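# Uncap the correct fiber cord plug and stow it in tray

## Task

Check the cord named on the cut sheet's OPEN line (N3, line 1, ADD). The sheet orders an aqua jacket with a green housing. If N3 has those colors, pull the dust cap off its plug. If its colors differ, leave N3 capped and uncap the SPARE cord D5 instead (rule 6 on the legend page). Set the removed cap on the mat inside the tray. Lay the uncapped plug low in the tray, about flat, so its end face stays clear. The tray sits loose on its shelf and must stay there, level. Nothing from the tray may finish beneath it. The bare end face may be touched head-on only by a dust cap, a tool's nose or the cleaner's guide cap; side contact is fine. The plug must not end dirtier than it began, and no cord may be kinked. Every one of these conditions must hold.

## Robot and tools

Robot: two arms. left_arm has a left hand and is on the +y side; right_arm has a right hand on the -y side. Bases sit near (-0.042, ±0.272, 1.303) m. Arm names are the robot's own sides, not image sides.

Frame: one scene frame in metres. Origin is on the floor under the robot's foot, +x forward, +y to the robot's left, +z up. The furniture may be angled. Printed hand positions and orientations can be a few cm off, and arms often rest 1 to 3 cm (up to 5 cm) below the command with no contact.

Hand point: 0.05 m in front of the palm and 0.15 m out from the wrist mount. Its +z runs along straight fingers, +y out of the palm. On the right hand +x points away from the thumb; on the left hand +x points toward the thumb. Straight fingertips are 0.06 to 0.07 m past the point along +z, with their centre lines 0.06 m toward -y. A wrist bracket on the little-finger side can strike things. The hands grip objects about 0.035 to 0.065 m thick with the thumb turned in front, or handles down to about 0.025 m.

Row layout (used by execute_actions and move): 28 numbers, each in [-1, 1]. Positions 1-6: left_arm dx, dy, dz, rx, ry, rz. 7-12: left hand motors little, ring, middle, index, thumb_bend, thumb_turn. 13-14: left force_limit, speed. 15-28: the same fourteen for right_arm. Both arms are always included.
Pose numbers are offsets, not poses: they are measured from that arm's Hand target as it stood when the action or move began, along scene axes, with rotation about the Hand target position. 1.0 equals 0.6 m or 180 degrees; rx, ry, rz form one rotation vector. Sending all six as 0 re-requests the current Hand target. The controller clips commanded orientation to within 40 degrees of the measured one each step.
Hand motor numbers are absolute targets: +1 open/straight, -1 closed. thumb_turn -1 puts the thumb in front of the palm, +1 beside it. force_limit maps -1 to about 0 N and +1 to 10 N (15 N for the two thumb motors). speed rises linearly from near zero at -1 to full at +0.48 and above. There is no 'no change' value: to keep a hand as it is, resend the eight numbers last executed for it; if none was ever sent, send its hand_measured, hand_force_limit and hand_speed. For a soft grip close with speed at -0.94 or lower. To loosen, send a target more open than hand_measured.

Tools:
execute_actions(actions, cameras): actions is a list of actions; each action is a table of up to 15 rows, one per 1/30 s step, and a short table repeats its last row. Every row counts from the action's start pose. An empty list returns camera images.
move(target, speed, blend, blocking, cameras): target is one row or up to 15 rows, all offsets from the same starting Hand targets (not chained). speed in m/s, 0.002 to 4.3, default 0.25, turns limited to twice that in rad/s; one value or one per target. blend in m rounds corners (0 = stop at each). Paths are straight, ignore obstacles and the other arm, and stop after 10 s. Faster means harder hits and more lag. Keep paths away from an arm's own base. blocking=false returns early while the move continues.
wait(seconds 0 to 10, cameras); stop(cameras) brakes a running move; zoom_image(camera, region [x0, y0, x1, y1] in pixels, at most 504 each way) on the latest image of cam_head_left, cam_head_right, cam_left_wrist or cam_right_wrist; show_instructions() shows the cut sheet and legend pages; finished_scene(scene=1) ends the scene for good.

Cameras: cam_head_left and cam_head_right (896x504) on the head, cam_left_wrist and cam_right_wrist (616x616 fisheye) on the hands. Calibration matrices are supplied and are roughly accurate.

Results: end_effector_position and end_effector_quat_wxyz per hand, Hand target (base for the next offsets), joint positions, velocities and torques, hand_measured, hand_stopped_by (moving, target, force, stalled, fault), hand_load_n (positive when something pushes a finger open; near 0 after a grip is lost), hand_force_limit, hand_speed, motor temperatures, and for actions some step positions. A move adds a 'move:' line: done, off_target, moving, held or fault, plus limits=paced (pose clipped) or limits=held (steps withheld). done does not mean no contact. A hand often stops short of its Hand target; resend the gap as an offset. A blocked arm keeps pressing until commanded back past its hand point.

Avoid: arm-to-arm contact or one hand closing on the other's fingers (can end the scene), fast hits, hard presses, dropping or releasing moving parts, letting things fall, knocking the tray off level or its shelf, touching the bare end face head-on, kinking cords, and long stretched or loaded holds that heat motors (MOTOR HOT near 85 °C; at 100 °C the arm goes limp for 30 to 60 s). Objects may get occasional small pushes.

Each tool is called after "Call:" by a JSON object that holds its "fn" and its "kwargs".

Reference images:

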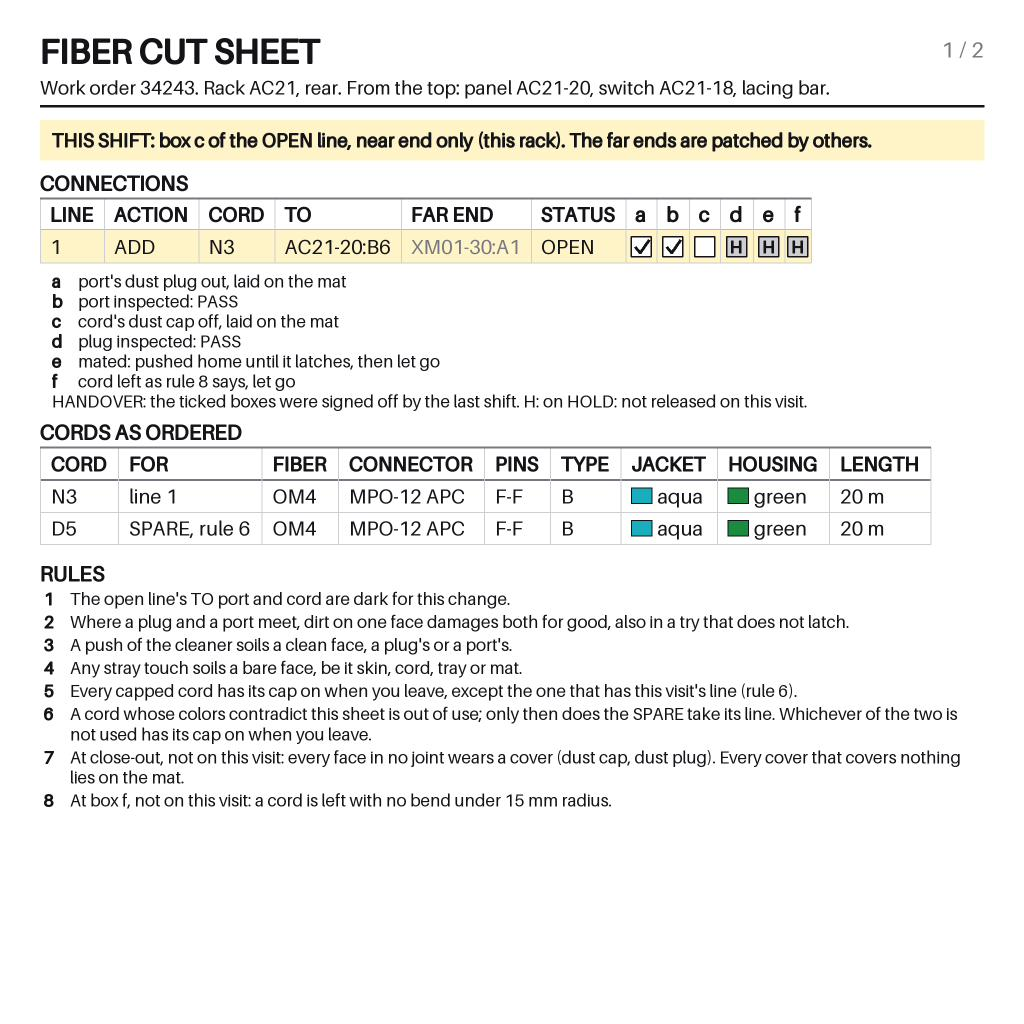

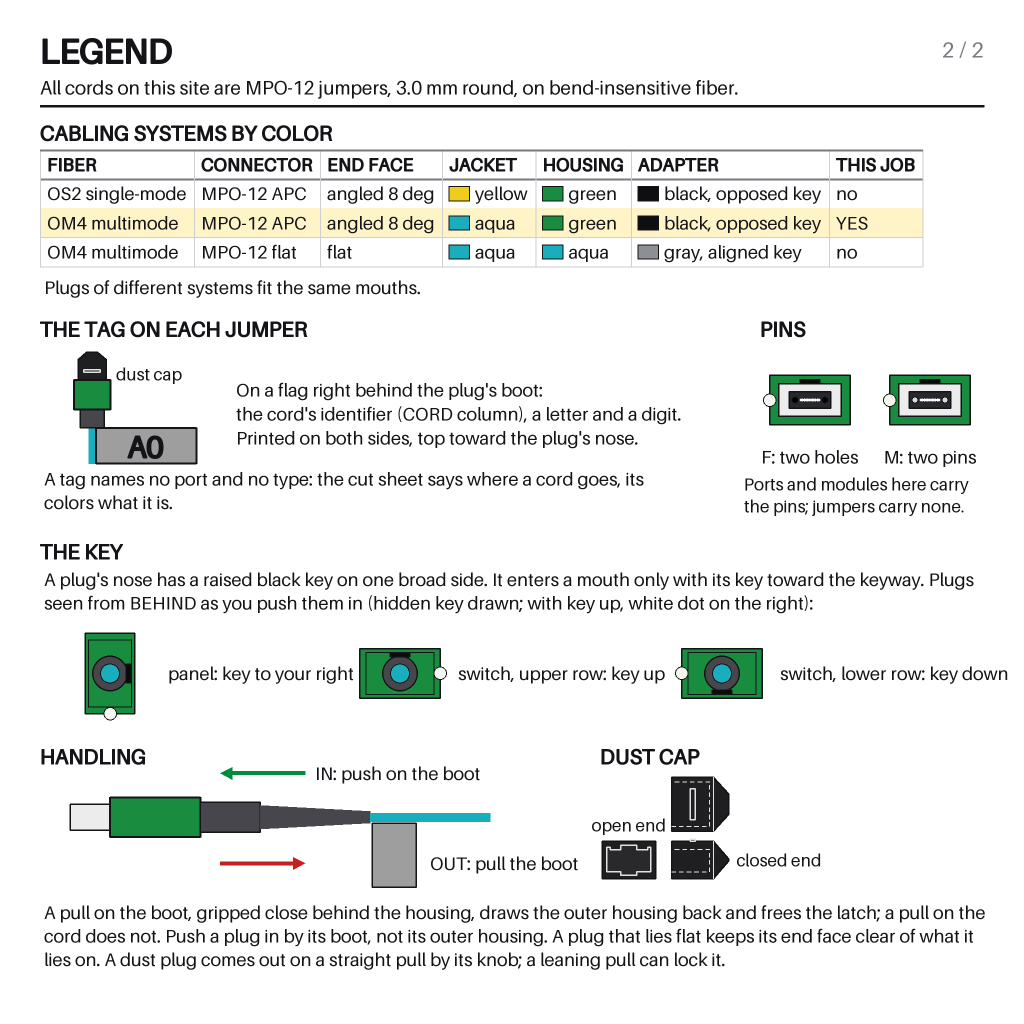

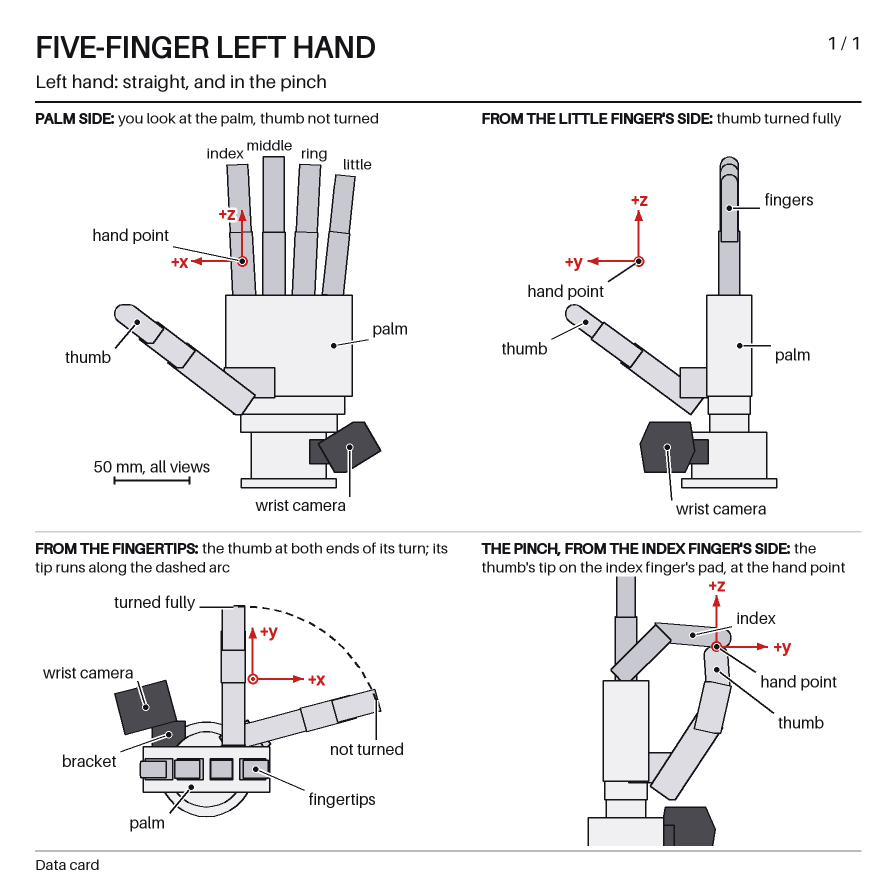

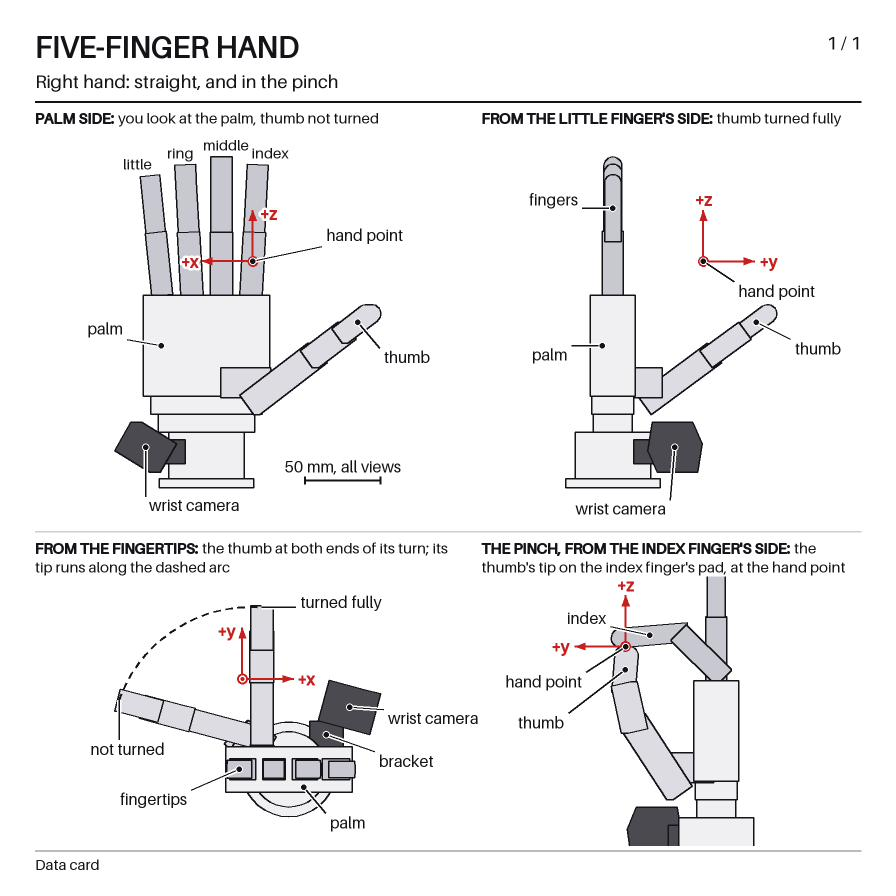

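## Session

Call:
{"fn": "execute_actions", "kwargs": {"actions": []}}

Scene clock: 0.00 s.
left_arm: end_effector_position=(+0.4663, +0.2411, +0.8464) hand_measured=(+1.000, +1.000, +1.000, +1.000, +1.000, +1.000) hand_load_n=(+0.0, +0.0, +0.0, +0.5, +0.0, +0.0) hand_stopped_by=(target, target, target, target, target, target) hand_force_limit=0.00 hand_speed=-0.80 end_effector_quat_wxyz=(+0.183, -0.683, +0.683, -0.183) | right_arm: end_effector_position=(+0.4662, -0.2421, +0.8463) hand_measured=(+1.000, +1.000, +1.000, +1.000, +1.000, +1.000) hand_load_n=(-0.5, +0.0, +0.0, +0.0, +0.0, +0.0) hand_stopped_by=(target, target, target, target, target, target) hand_force_limit=0.00 hand_speed=-0.80 end_effector_quat_wxyz=(-0.183, +0.683, -0.683, +0.183)
Joint positions: left_arm=[1.549 0.465 0.729 0.509 -0.012 0.021] | right_arm=[-1.549 0.465 0.729 0.509 0.012 -0.021]
Joint velocities: within noise
Joint torques (N m): no reading
Motor temperatures (°C): left_arm=[25 19 21 26 22 24] | right_arm=[24 24 21 23 20 24]
Heat: left arm: hottest wrist pitch 26 °C; right arm: hottest waist 24 °C.
Hand target: left_arm +0.4660, +0.2411, +0.8445; -0.182, +0.683, -0.683, +0.183 | right_arm +0.4729, -0.2422, +0.8498; -0.188, +0.682, -0.682, +0.188

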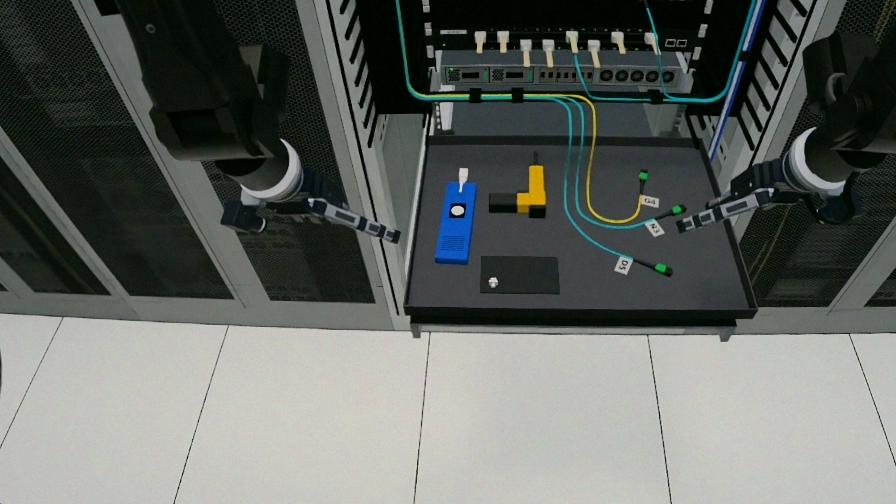

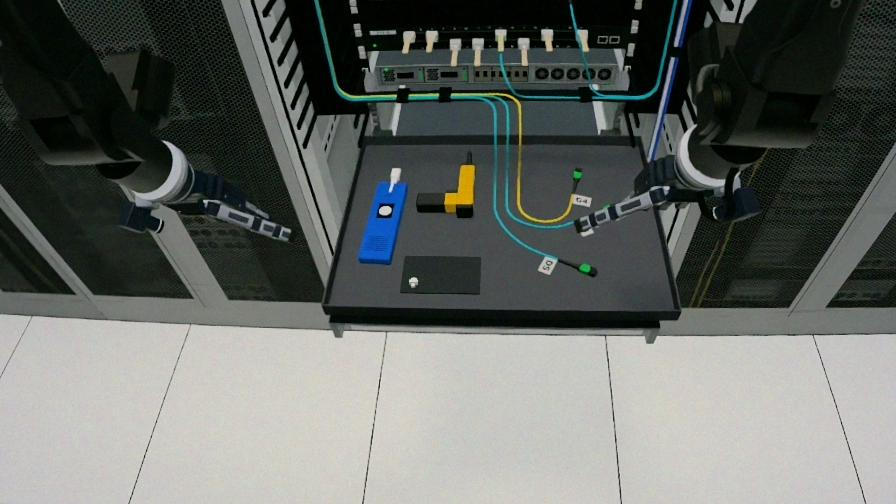

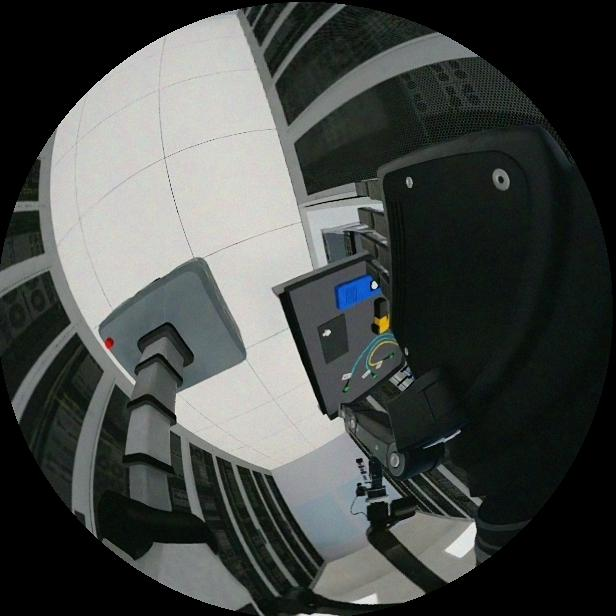

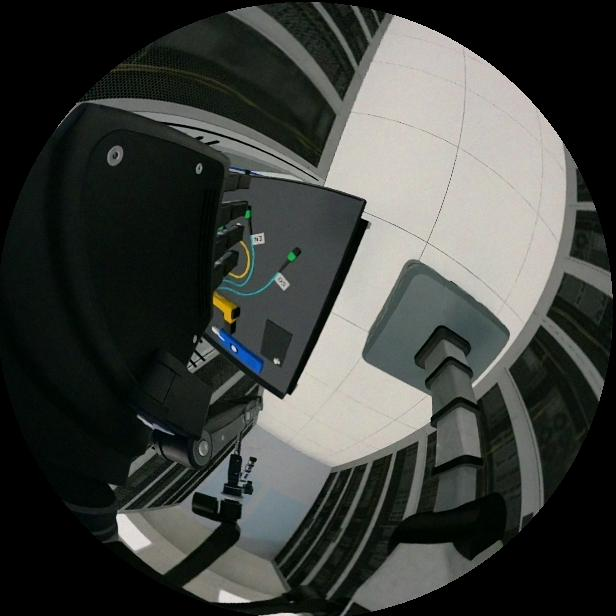

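Call:
{"fn": "zoom_image", "kwargs": {"camera": "cam_head_left", "region": [540, 140, 760, 320]}}

Call:
{"fn": "zoom_image", "kwargs": {"camera": "cam_head_left", "region": [620, 160, 700, 240]}}

Call:
{"fn": "zoom_image", "kwargs": {"camera": "cam_head_left", "region": [400, 80, 760, 350]}}

Scaled by 2.291 from the camera's 896x504 image, which has a finer 1280x720 frame.

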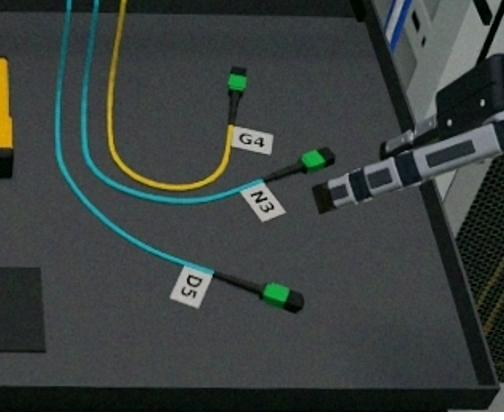

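Scaled by 6.300 from the camera's 896x504 image, which has a finer 1280x720 frame.

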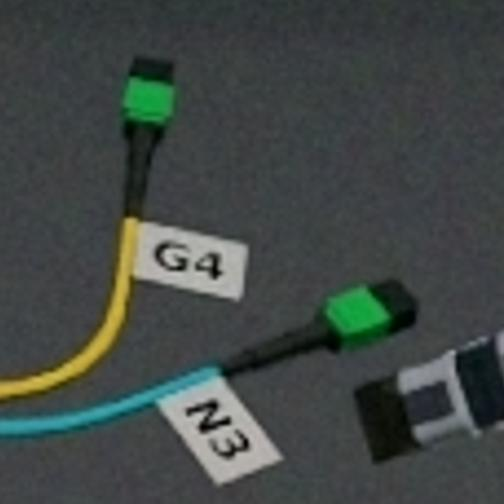

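Scaled by 1.400 from the camera's 896x504 image, which has a finer 1280x720 frame.

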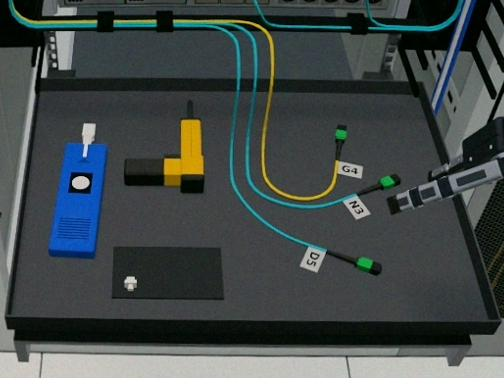

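Call:
{"fn": "move", "kwargs": {"target": [0,0,0,0,0,0, 1,1,0.25,0.25,0.4,-1, 0,0.2, -0.1,-0.25,0.05,0,0,0, 1,1,1,0.25,0.4,-0.85, 0,0.2], "cameras": ["all"]}}

Scene clock: 279.00 s.
left_arm: end_effector_position=(+0.4663, +0.2411, +0.8464) hand_measured=(+1.000, +1.000, +0.250, +0.250, +0.400, -1.000) hand_load_n=(+0.0, +0.0, +0.0, +0.0, +0.0, +0.0) hand_stopped_by=(target, target, target, target, target, target) hand_force_limit=0.00 hand_speed=0.20 end_effector_quat_wxyz=(+0.183, -0.683, +0.683, -0.183) | right_arm: end_effector_position=(+0.4167, -0.3890, +0.8793) hand_measured=(+1.000, +1.000, +1.000, +0.250, +0.400, -0.850) hand_load_n=(+0.0, +0.0, +0.0, +0.0, +0.0, +0.0) hand_stopped_by=(target, target, target, target, target, target) hand_force_limit=0.00 hand_speed=0.20 end_effector_quat_wxyz=(-0.190, +0.684, -0.679, +0.189)
Joint positions: left_arm=[1.549 0.465 0.729 0.509 -0.012 0.021] | right_arm=[-2.459 0.668 0.596 1.092 -0.581 0.71]
Joint torques (N m): left_arm=[0.15 -12.22 1.54 1.1 -0.06 0.02] | right_arm=[-2.37 -6.3 -2.45 1.77 0.01 0.18]
Heat: left arm: hottest wrist pitch 25 °C; right arm: hottest shoulder 28 °C.
Hand target: left_arm +0.4660, +0.2411, +0.8445; -0.182, +0.683, -0.683, +0.183 | right_arm +0.4131, -0.3923, +0.8798; -0.188, +0.681, -0.682, +0.188
Off the commanded pose: left_arm 0.002 m, 0 deg | right_arm 0.005 m, 0 deg.
move: done
camera_calibration:
cam_right_wrist: T_world_to_cam=[[-0.848733, -0.260427, -0.46025, 0.651985], [-0.44968, 0.813412, 0.368982, 0.173233], [0.27828, 0.520133, -0.807479, 0.914491], [0, 0, 0, 1]] pos_world=[0.376776, -0.446772, 0.974589]

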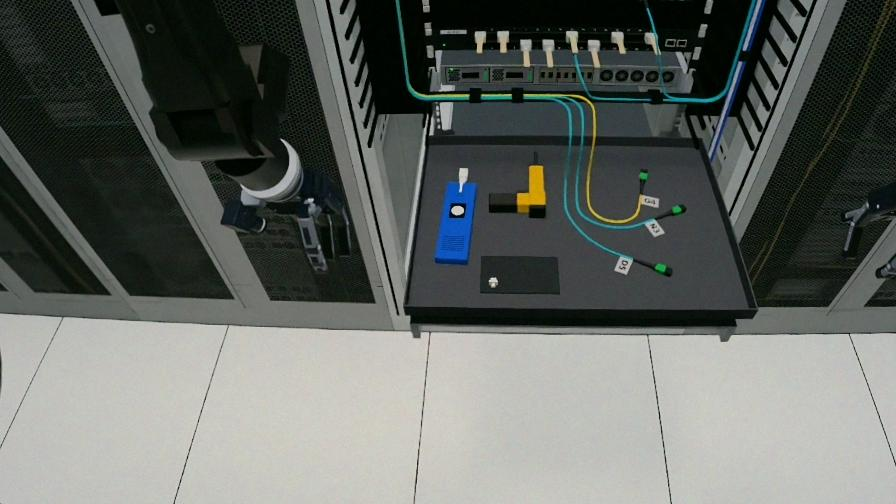

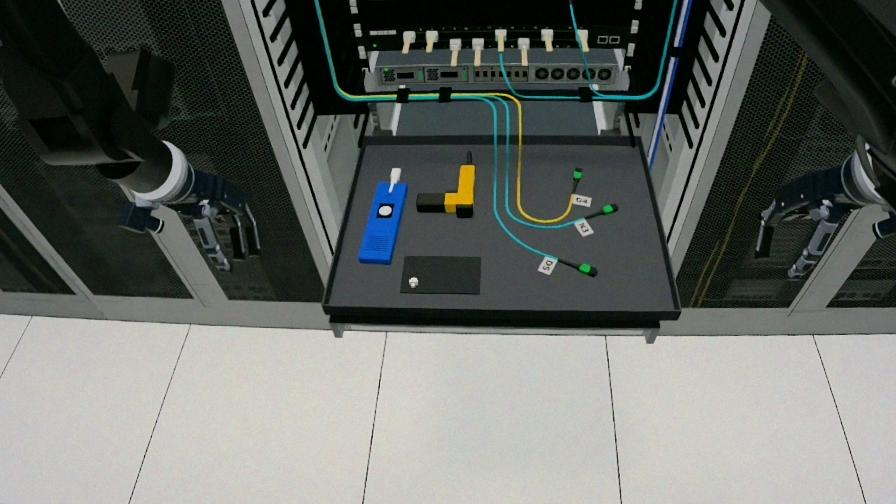

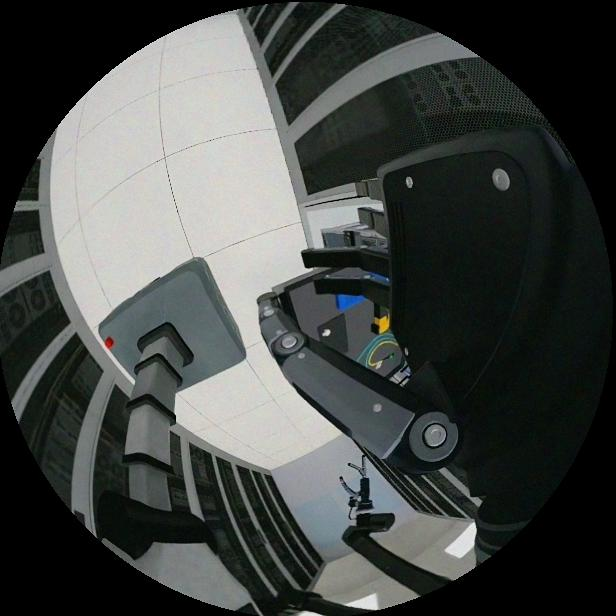

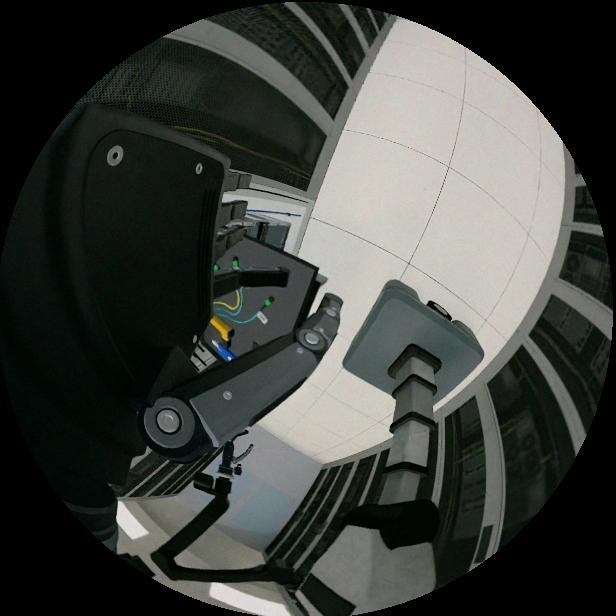

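Call:
{"fn": "move", "kwargs": {"target": [[0.05,-0.3,0.0,0.0085,-0.097,0.027, 1,1,0.25,0.25,0.4,-1, 0,0.2, 0,0,0,0,0,0, 1,1,1,0.25,0.4,-0.85, 0,0.2],[0.373,-0.8,-0.07,0.017,-0.194,0.054, 1,1,0.25,0.25,0.4,-1, 0,0.2, 0,0,0,0,0,0, 1,1,1,0.25,0.4,-0.85, 0,0.2]], "blend": [0.05,0], "cameras": ["all"]}}

Scene clock: 297.93 s.
left_arm: end_effector_position=(+0.6929, -0.2306, +0.8012) hand_measured=(+1.000, +1.000, +0.250, +0.250, +0.400, -1.000) hand_load_n=(+0.0, +0.0, +0.0, +0.0, +0.0, +0.0) hand_stopped_by=(target, target, target, target, target, target) hand_force_limit=0.00 hand_speed=0.20 end_effector_quat_wxyz=(+0.416, -0.649, +0.537, -0.343) | right_arm: end_effector_position=(+0.4167, -0.3890, +0.8793) hand_measured=(+1.000, +1.000, +1.000, +0.250, +0.400, -0.850) hand_load_n=(+0.0, +0.0, +0.0, +0.0, +0.0, +0.0) hand_stopped_by=(target, target, target, target, target, target) hand_force_limit=0.00 hand_speed=0.20 end_effector_quat_wxyz=(-0.190, +0.683, -0.679, +0.189)
Joint positions: left_arm=[0.397 1.827 2.082 1.399 -0.236 1.123] | right_arm=[-2.459 0.668 0.596 1.092 -0.581 0.711]
Joint torques (N m): left_arm=[-13.68 -2.55 0.38 0.4 0.74 0.11] | right_arm=[-2.49 -6.3 -2.44 1.76 0.01 0.19]
Heat: left arm: hottest wrist pitch 25 °C; right arm: hottest shoulder 28 °C.
Hand target: left_arm +0.6899, -0.2388, +0.8024; -0.411, +0.647, -0.542, +0.345 | right_arm +0.4131, -0.3923, +0.8798; -0.188, +0.681, -0.682, +0.189
Off the commanded pose: left_arm 0.009 m, 1 deg | right_arm 0.005 m, 0 deg.
move: done
camera_calibration:
cam_left_wrist: T_world_to_cam=[[0.464855, -0.142172, 0.873898, -1.05613], [-0.405448, -0.911633, 0.0673598, 0.0146859], [0.787097, -0.385633, -0.481421, -0.131532], [0, 0, 0, 1]] pos_world=[0.600432, -0.187488, 0.85864]
cam_right_wrist: T_world_to_cam=[[-0.848889, -0.25974, -0.46035, 0.652447], [-0.449204, 0.813518, 0.369329, 0.172762], [0.278574, 0.520311, -0.807263, 0.91425], [0, 0, 0, 1]] pos_world=[0.376775, -0.446773, 0.974588]

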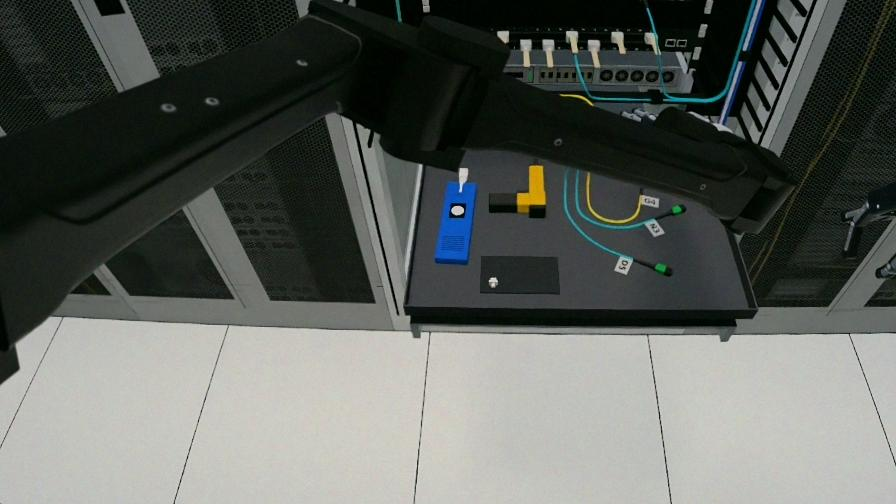

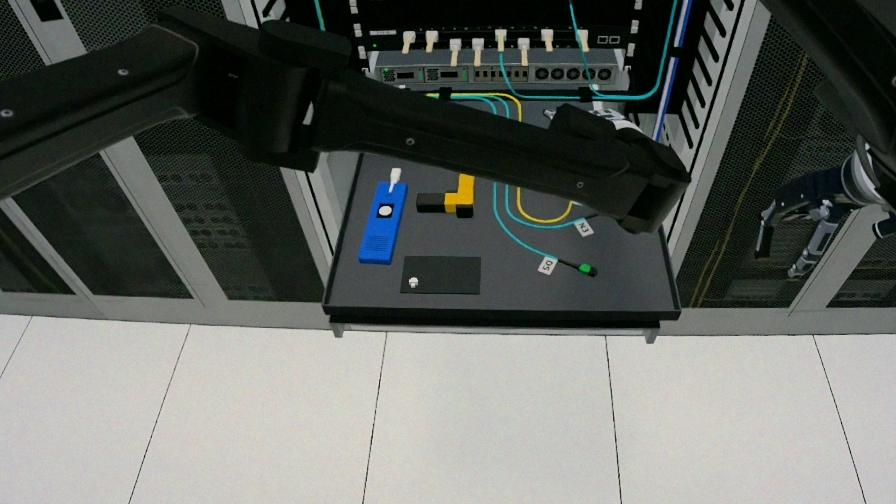

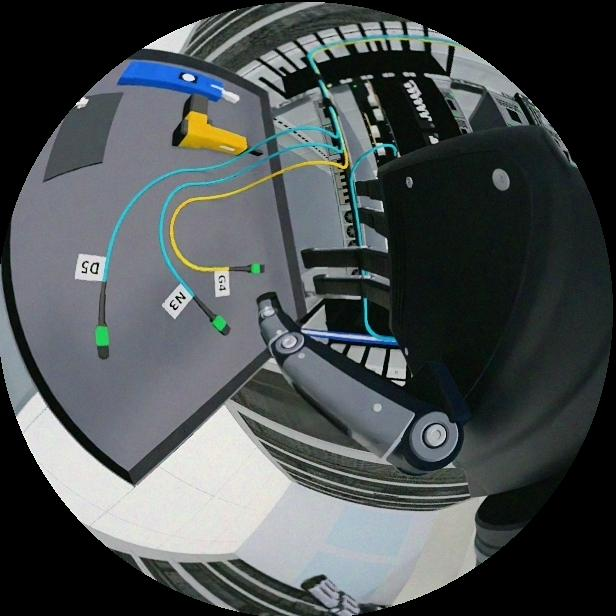

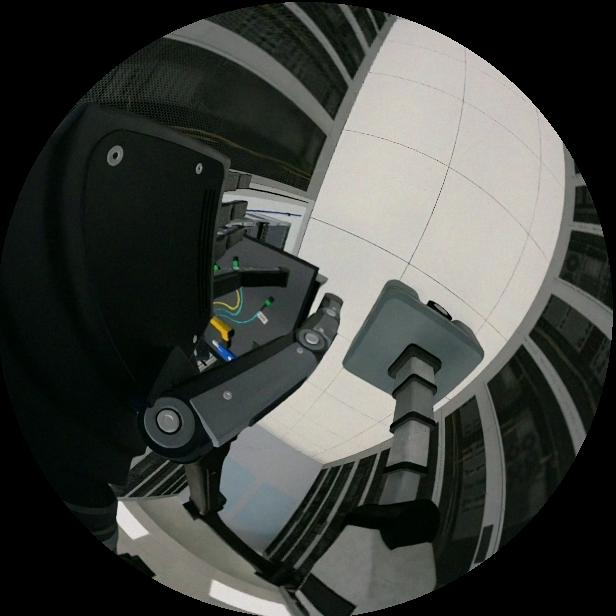

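Call:
{"fn": "zoom_image", "kwargs": {"camera": "cam_left_wrist", "region": [150, 220, 350, 380]}}

Scaled by 2.520 from the camera's 616x616 image, which has a finer 880x880 frame.

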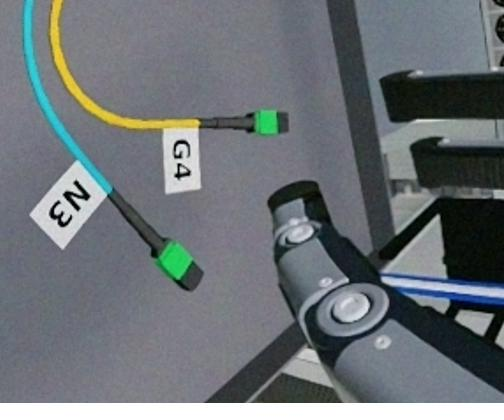

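Call:
{"fn": "move", "kwargs": {"target": [0.02,-0.018,-0.13,0,0,0, 1,1,0.25,0.25,0.4,-1, 0,0.2, 0,0,0,0,0,0, 1,1,1,0.25,0.4,-0.85, 0,0.2], "cameras": ["cam_left_wrist","cam_head_left"]}}

Call:
{"fn": "zoom_image", "kwargs": {"camera": "cam_left_wrist", "region": [170, 220, 370, 380]}}

Scene clock: 341.50 s.
left_arm: end_effector_position=(+0.7087, -0.2464, +0.7326) hand_measured=(+1.000, +1.000, +0.250, +0.250, +0.400, -1.000) hand_load_n=(+0.0, +0.0, +0.0, +0.0, +0.0, +0.0) hand_stopped_by=(target, target, target, target, target, target) hand_force_limit=0.00 hand_speed=0.20 end_effector_quat_wxyz=(+0.414, -0.648, +0.538, -0.346) | right_arm: end_effector_position=(+0.4167, -0.3890, +0.8793) hand_measured=(+1.000, +1.000, +1.000, +0.250, +0.400, -0.850) hand_load_n=(+0.0, +0.0, +0.0, +0.0, +0.0, -0.5) hand_stopped_by=(target, target, target, target, target, target) hand_force_limit=0.00 hand_speed=0.20 end_effector_quat_wxyz=(-0.190, +0.683, -0.679, +0.189)
Joint positions: left_arm=[0.487 2.019 2.466 1.18 -0.238 1.029] | right_arm=[-2.459 0.668 0.596 1.092 -0.581 0.711]
Joint torques (N m): left_arm=[-13.45 -3.14 1.68 0.46 0.52 -0.06] | right_arm=[-2.49 -6.3 -2.47 1.78 0.01 0.19]
Heat: left arm: hottest waist 28 °C; right arm: hottest shoulder 27 °C.
Hand target: left_arm +0.7018, -0.2497, +0.7243; -0.411, +0.646, -0.542, +0.345 | right_arm +0.4131, -0.3923, +0.8798; -0.188, +0.681, -0.682, +0.189
Off the commanded pose: left_arm 0.011 m, 1 deg | right_arm 0.005 m, 0 deg.
move: off_target (left_arm)
camera_calibration:
cam_left_wrist: T_world_to_cam=[[0.462072, -0.141349, 0.875506, -1.00479], [-0.410163, -0.909348, 0.0696616, 0.013533], [0.786293, -0.391288, -0.47816, -0.186182], [0, 0, 0, 1]] pos_world=[0.61623, -0.202571, 0.789733]
Images, in order (width x height): cam_head_left 896x504, cam_left_wrist 616x616.

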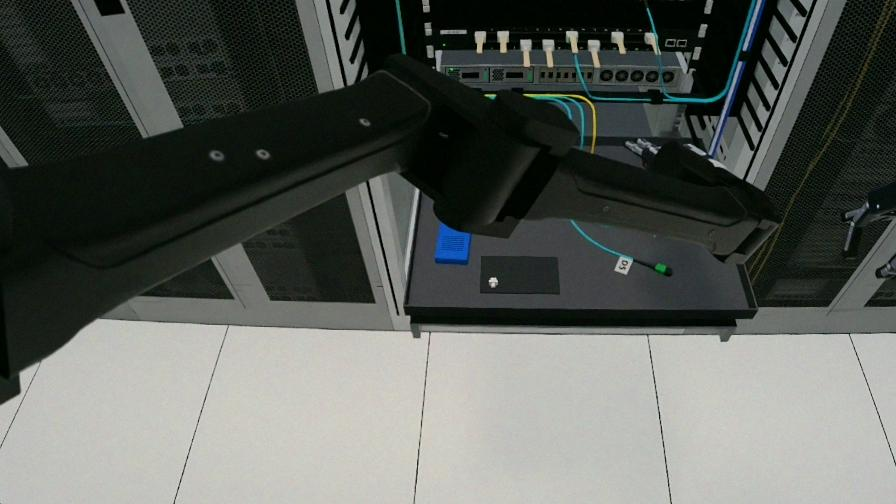

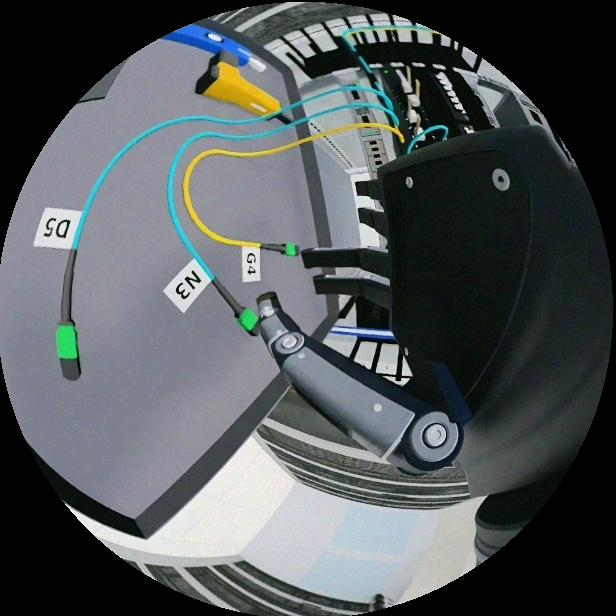

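Scaled by 2.520 from the camera's 616x616 image, which has a finer 880x880 frame.

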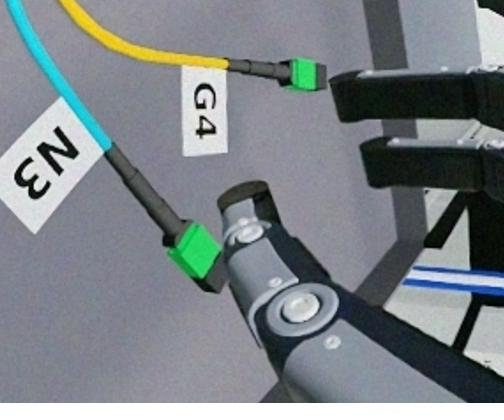

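Call:
{"fn": "move", "kwargs": {"target": [0,0,0,0,0,0, 1,1,0.0,0.0,0.4,-1, -0.6,-0.3, 0,0,0,0,0,0, 1,1,1,0.25,0.4,-0.85, 0,0.2], "cameras": ["cam_left_wrist"]}}

Call:
{"fn": "zoom_image", "kwargs": {"camera": "cam_left_wrist", "region": [170, 220, 370, 380]}}

Call:
{"fn": "move", "kwargs": {"target": [0,0,0,0,0,0, 1,1,0.0,0.0,-0.1,-1, -0.6,-0.5, 0,0,0,0,0,0, 1,1,1,0.25,0.4,-0.85, 0,0.2], "cameras": ["cam_left_wrist"]}}

Call:
{"fn": "zoom_image", "kwargs": {"camera": "cam_left_wrist", "region": [170, 220, 370, 380]}}

Scene clock: 393.70 s.
left_arm: end_effector_position=(+0.7086, -0.2464, +0.7326) hand_measured=(+1.000, +1.000, +0.000, +0.000, +0.400, -1.000) hand_load_n=(+0.0, -0.5, +0.0, +0.0, +0.0, +0.0) hand_stopped_by=(target, target, target, target, target, target) hand_force_limit=-0.60 hand_speed=-0.30 end_effector_quat_wxyz=(+0.414, -0.648, +0.538, -0.346) | right_arm: end_effector_position=(+0.4167, -0.3890, +0.8793) hand_measured=(+1.000, +1.000, +1.000, +0.250, +0.400, -0.850) hand_load_n=(+0.0, +0.0, +0.0, +0.0, +0.0, +0.0) hand_stopped_by=(target, target, target, target, target, target) hand_force_limit=0.00 hand_speed=0.20 end_effector_quat_wxyz=(-0.190, +0.683, -0.679, +0.189)
Joint positions: left_arm=[0.487 2.019 2.466 1.18 -0.238 1.028] | right_arm=[-2.459 0.668 0.596 1.092 -0.581 0.711]
Joint torques (N m): left_arm=[-13.51 -3.25 1.7 0.58 0.52 -0.05] | right_arm=[-2.49 -6.24 -2.47 1.77 0.01 0.19]
Heat: left arm: hottest waist 29 °C; right arm: hottest shoulder 26 °C.
Hand target: left_arm +0.7018, -0.2497, +0.7243; -0.411, +0.647, -0.542, +0.345 | right_arm +0.4131, -0.3923, +0.8798; -0.188, +0.681, -0.682, +0.189
Off the commanded pose: left_arm 0.011 m, 1 deg | right_arm 0.005 m, 0 deg.
move: off_target (left_arm)
camera_calibration:
cam_left_wrist: T_world_to_cam=[[0.462375, -0.140887, 0.87542, -1.00473], [-0.409827, -0.909466, 0.0700933, 0.0129685], [0.78629, -0.39118, -0.478254, -0.186132], [0, 0, 0, 1]] pos_world=[0.61623, -0.20257, 0.789633]
Images, in order (width x height): cam_left_wrist 616x616.

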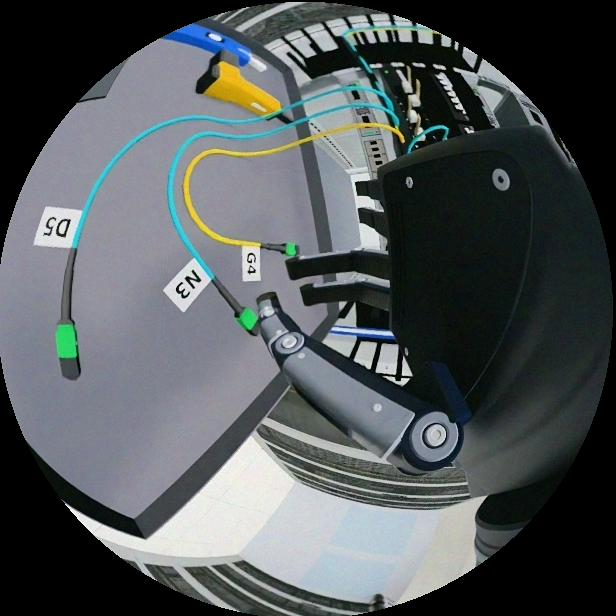

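Scaled by 2.520 from the camera's 616x616 image, which has a finer 880x880 frame.

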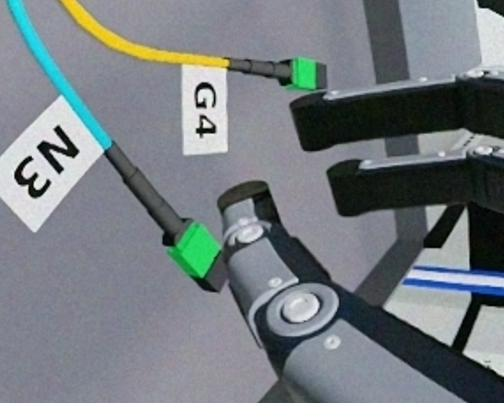

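Scene clock: 394.67 s.
left_arm: end_effector_position=(+0.7086, -0.2464, +0.7326) hand_measured=(+1.000, +1.000, +0.000, +0.000, -0.100, -1.000) hand_load_n=(+0.0, +0.0, +0.0, +0.0, +0.0, +0.0) hand_stopped_by=(target, target, target, target, target, target) hand_force_limit=-0.60 hand_speed=-0.50 end_effector_quat_wxyz=(+0.414, -0.648, +0.538, -0.346) | right_arm: end_effector_position=(+0.4167, -0.3890, +0.8793) hand_measured=(+1.000, +1.000, +1.000, +0.250, +0.400, -0.850) hand_load_n=(+0.0, -0.5, +0.0, +0.0, +0.0, +0.0) hand_stopped_by=(target, target, target, target, target, target) hand_force_limit=0.00 hand_speed=0.20 end_effector_quat_wxyz=(-0.190, +0.683, -0.679, +0.189)
Joint positions: left_arm=[0.487 2.019 2.466 1.18 -0.238 1.028] | right_arm=[-2.459 0.668 0.596 1.092 -0.581 0.711]
Joint torques (N m): left_arm=[-13.33 -3.08 1.65 0.53 0.52 -0.05] | right_arm=[-2.43 -6.24 -2.45 1.76 0.01 0.19]
Heat: left arm: hottest waist 29 °C; right arm: hottest shoulder 26 °C.
Hand target: left_arm +0.7018, -0.2497, +0.7243; -0.411, +0.647, -0.542, +0.345 | right_arm +0.4131, -0.3923, +0.8798; -0.188, +0.681, -0.682, +0.189
Off the commanded pose: left_arm 0.011 m, 1 deg | right_arm 0.005 m, 0 deg.
move: off_target (left_arm)
camera_calibration:
cam_left_wrist: T_world_to_cam=[[0.462375, -0.140887, 0.87542, -1.00473], [-0.409827, -0.909466, 0.0700933, 0.0129685], [0.78629, -0.39118, -0.478254, -0.186132], [0, 0, 0, 1]] pos_world=[0.61623, -0.20257, 0.789633]
Images, in order (width x height): cam_left_wrist 616x616.

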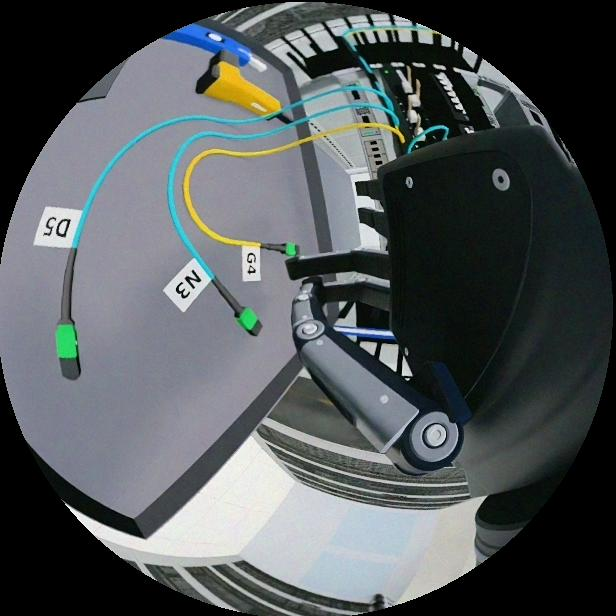

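Scaled by 2.520 from the camera's 616x616 image, which has a finer 880x880 frame.

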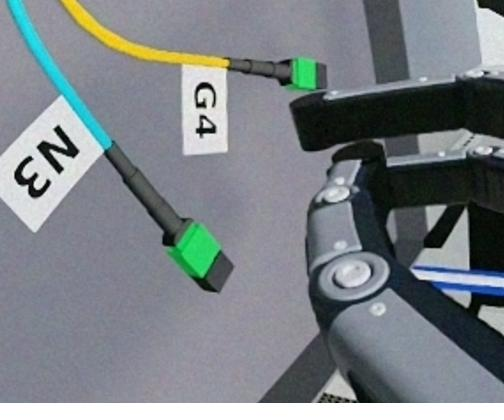

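Call:
{"fn": "move", "kwargs": {"target": [-0.023,0.003,-0.034,-0.0042,-0.022,0, 1,1,0.05,0.05,0.35,-1, 0,0, 0,0,0,0,0,0, 1,1,1,0.25,0.4,-0.85, 0,0.2], "speed": 0.1, "cameras": ["cam_left_wrist"]}}

Call:
{"fn": "zoom_image", "kwargs": {"camera": "cam_left_wrist", "region": [190, 220, 350, 360]}}

Scene clock: 473.60 s.
left_arm: end_effector_position=(+0.6914, -0.2546, +0.7124) hand_measured=(+1.000, +1.000, +0.050, +0.050, +0.350, -1.000) hand_load_n=(+0.0, +0.0, +0.0, +0.0, +0.5, +0.0) hand_stopped_by=(target, target, target, target, target, target) hand_force_limit=0.00 hand_speed=0.00 end_effector_quat_wxyz=(+0.418, -0.639, +0.527, -0.373) | right_arm: end_effector_position=(+0.4167, -0.3890, +0.8793) hand_measured=(+1.000, +1.000, +1.000, +0.250, +0.400, -0.850) hand_load_n=(+0.0, +0.0, +0.0, +0.0, +0.0, +0.0) hand_stopped_by=(target, target, target, target, target, target) hand_force_limit=0.00 hand_speed=0.20 end_effector_quat_wxyz=(-0.190, +0.683, -0.679, +0.189)
Joint positions: left_arm=[0.534 2.072 2.509 1.184 -0.186 0.956] | right_arm=[-2.459 0.668 0.596 1.092 -0.581 0.711]
Joint torques (N m): left_arm=[-13.1 -3.66 1.91 1.39 0.75 -0.05] | right_arm=[-2.43 -6.24 -2.47 1.78 0.02 0.19]
Heat: left arm: hottest waist 29 °C; right arm: hottest shoulder 25 °C.
Hand target: left_arm +0.6882, -0.2478, +0.7041; -0.426, +0.637, -0.525, +0.371 | right_arm +0.4131, -0.3923, +0.8798; -0.188, +0.681, -0.682, +0.189
Off the commanded pose: left_arm 0.011 m, 1 deg | right_arm 0.005 m, 0 deg.
move: off_target (left_arm)
camera_calibration:
cam_left_wrist: T_world_to_cam=[[0.413175, -0.125657, 0.901941, -0.961312], [-0.427007, -0.901534, 0.0700099, 0.013709], [0.804333, -0.414062, -0.426147, -0.240905], [0, 0, 0, 1]] pos_world=[0.596811, -0.208186, 0.763425]
Images, in order (width x height): cam_left_wrist 616x616.

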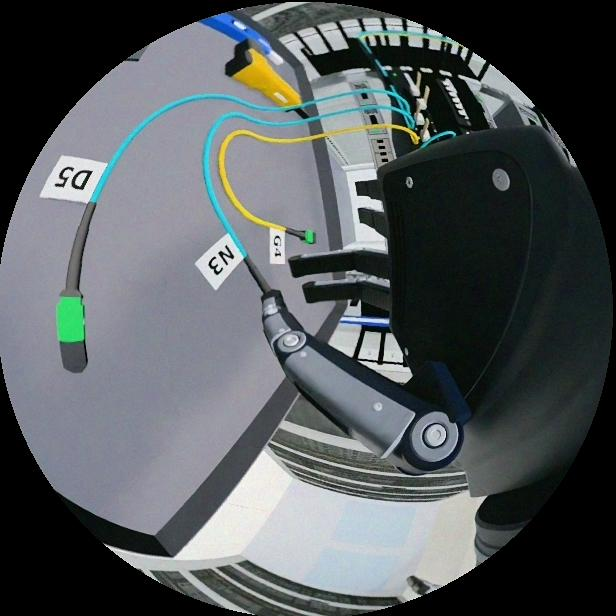

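Scaled by 3.150 from the camera's 616x616 image, which has a finer 880x880 frame.

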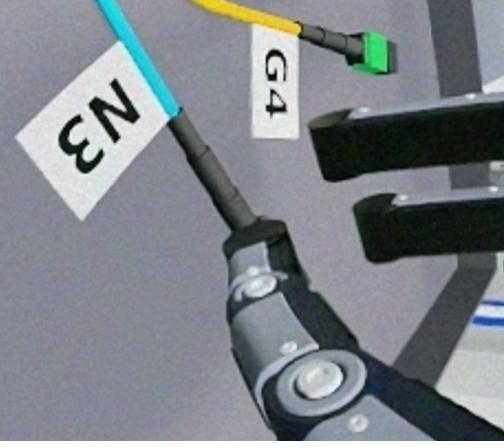

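Call:
{"fn": "move", "kwargs": {"target": [0,0.019,-0.022,0,0,0, 1,1,0.05,0.05,0.35,-1, 0,0, 0,0,0,0,0,0, 1,1,1,0.25,0.4,-0.85, 0,0.2], "speed": 0.05, "cameras": ["cam_left_wrist"]}}

Call:
{"fn": "zoom_image", "kwargs": {"camera": "cam_left_wrist", "region": [190, 220, 350, 360]}}

Scene clock: 494.10 s.
left_arm: end_effector_position=(+0.6888, -0.2466, +0.7010) hand_measured=(+1.000, +1.000, +0.050, +0.050, +0.350, -1.000) hand_load_n=(+0.0, +0.0, +0.0, +0.0, +0.0, +0.0) hand_stopped_by=(target, target, target, target, target, target) hand_force_limit=0.00 hand_speed=0.00 end_effector_quat_wxyz=(+0.419, -0.640, +0.524, -0.373) | right_arm: end_effector_position=(+0.4167, -0.3890, +0.8793) hand_measured=(+1.000, +1.000, +1.000, +0.250, +0.400, -0.850) hand_load_n=(+0.0, +0.0, +0.0, +0.0, +0.0, +0.0) hand_stopped_by=(target, target, target, target, target, target) hand_force_limit=0.00 hand_speed=0.20 end_effector_quat_wxyz=(-0.190, +0.683, -0.679, +0.189)
Joint positions: left_arm=[0.558 2.072 2.509 1.184 -0.186 0.929] | right_arm=[-2.459 0.668 0.596 1.092 -0.581 0.711]
Joint torques (N m): left_arm=[-12.81 -4.6 1.54 1.17 0.66 -0.07] | right_arm=[-2.43 -6.24 -2.44 1.77 0.01 0.19]
Heat: left arm: hottest waist 29 °C; right arm: hottest shoulder 25 °C.
Hand target: left_arm +0.6882, -0.2363, +0.6909; -0.426, +0.637, -0.525, +0.371 | right_arm +0.4131, -0.3923, +0.8798; -0.188, +0.681, -0.682, +0.189
Off the commanded pose: left_arm 0.014 m, 1 deg | right_arm 0.005 m, 0 deg.
move: off_target (left_arm)
camera_calibration:
cam_left_wrist: T_world_to_cam=[[0.410315, -0.122221, 0.903717, -0.947307], [-0.423459, -0.903198, 0.0701118, 0.0176784], [0.807666, -0.411455, -0.422351, -0.244678], [0, 0, 0, 1]] pos_world=[0.593798, -0.200488, 0.751517]
Images, in order (width x height): cam_left_wrist 616x616.

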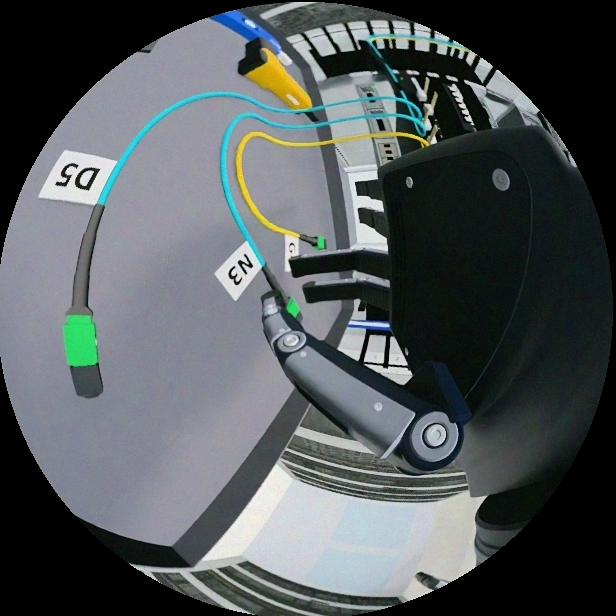

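Scaled by 3.150 from the camera's 616x616 image, which has a finer 880x880 frame.

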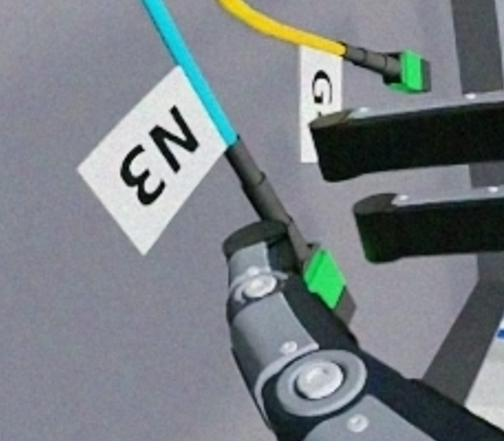

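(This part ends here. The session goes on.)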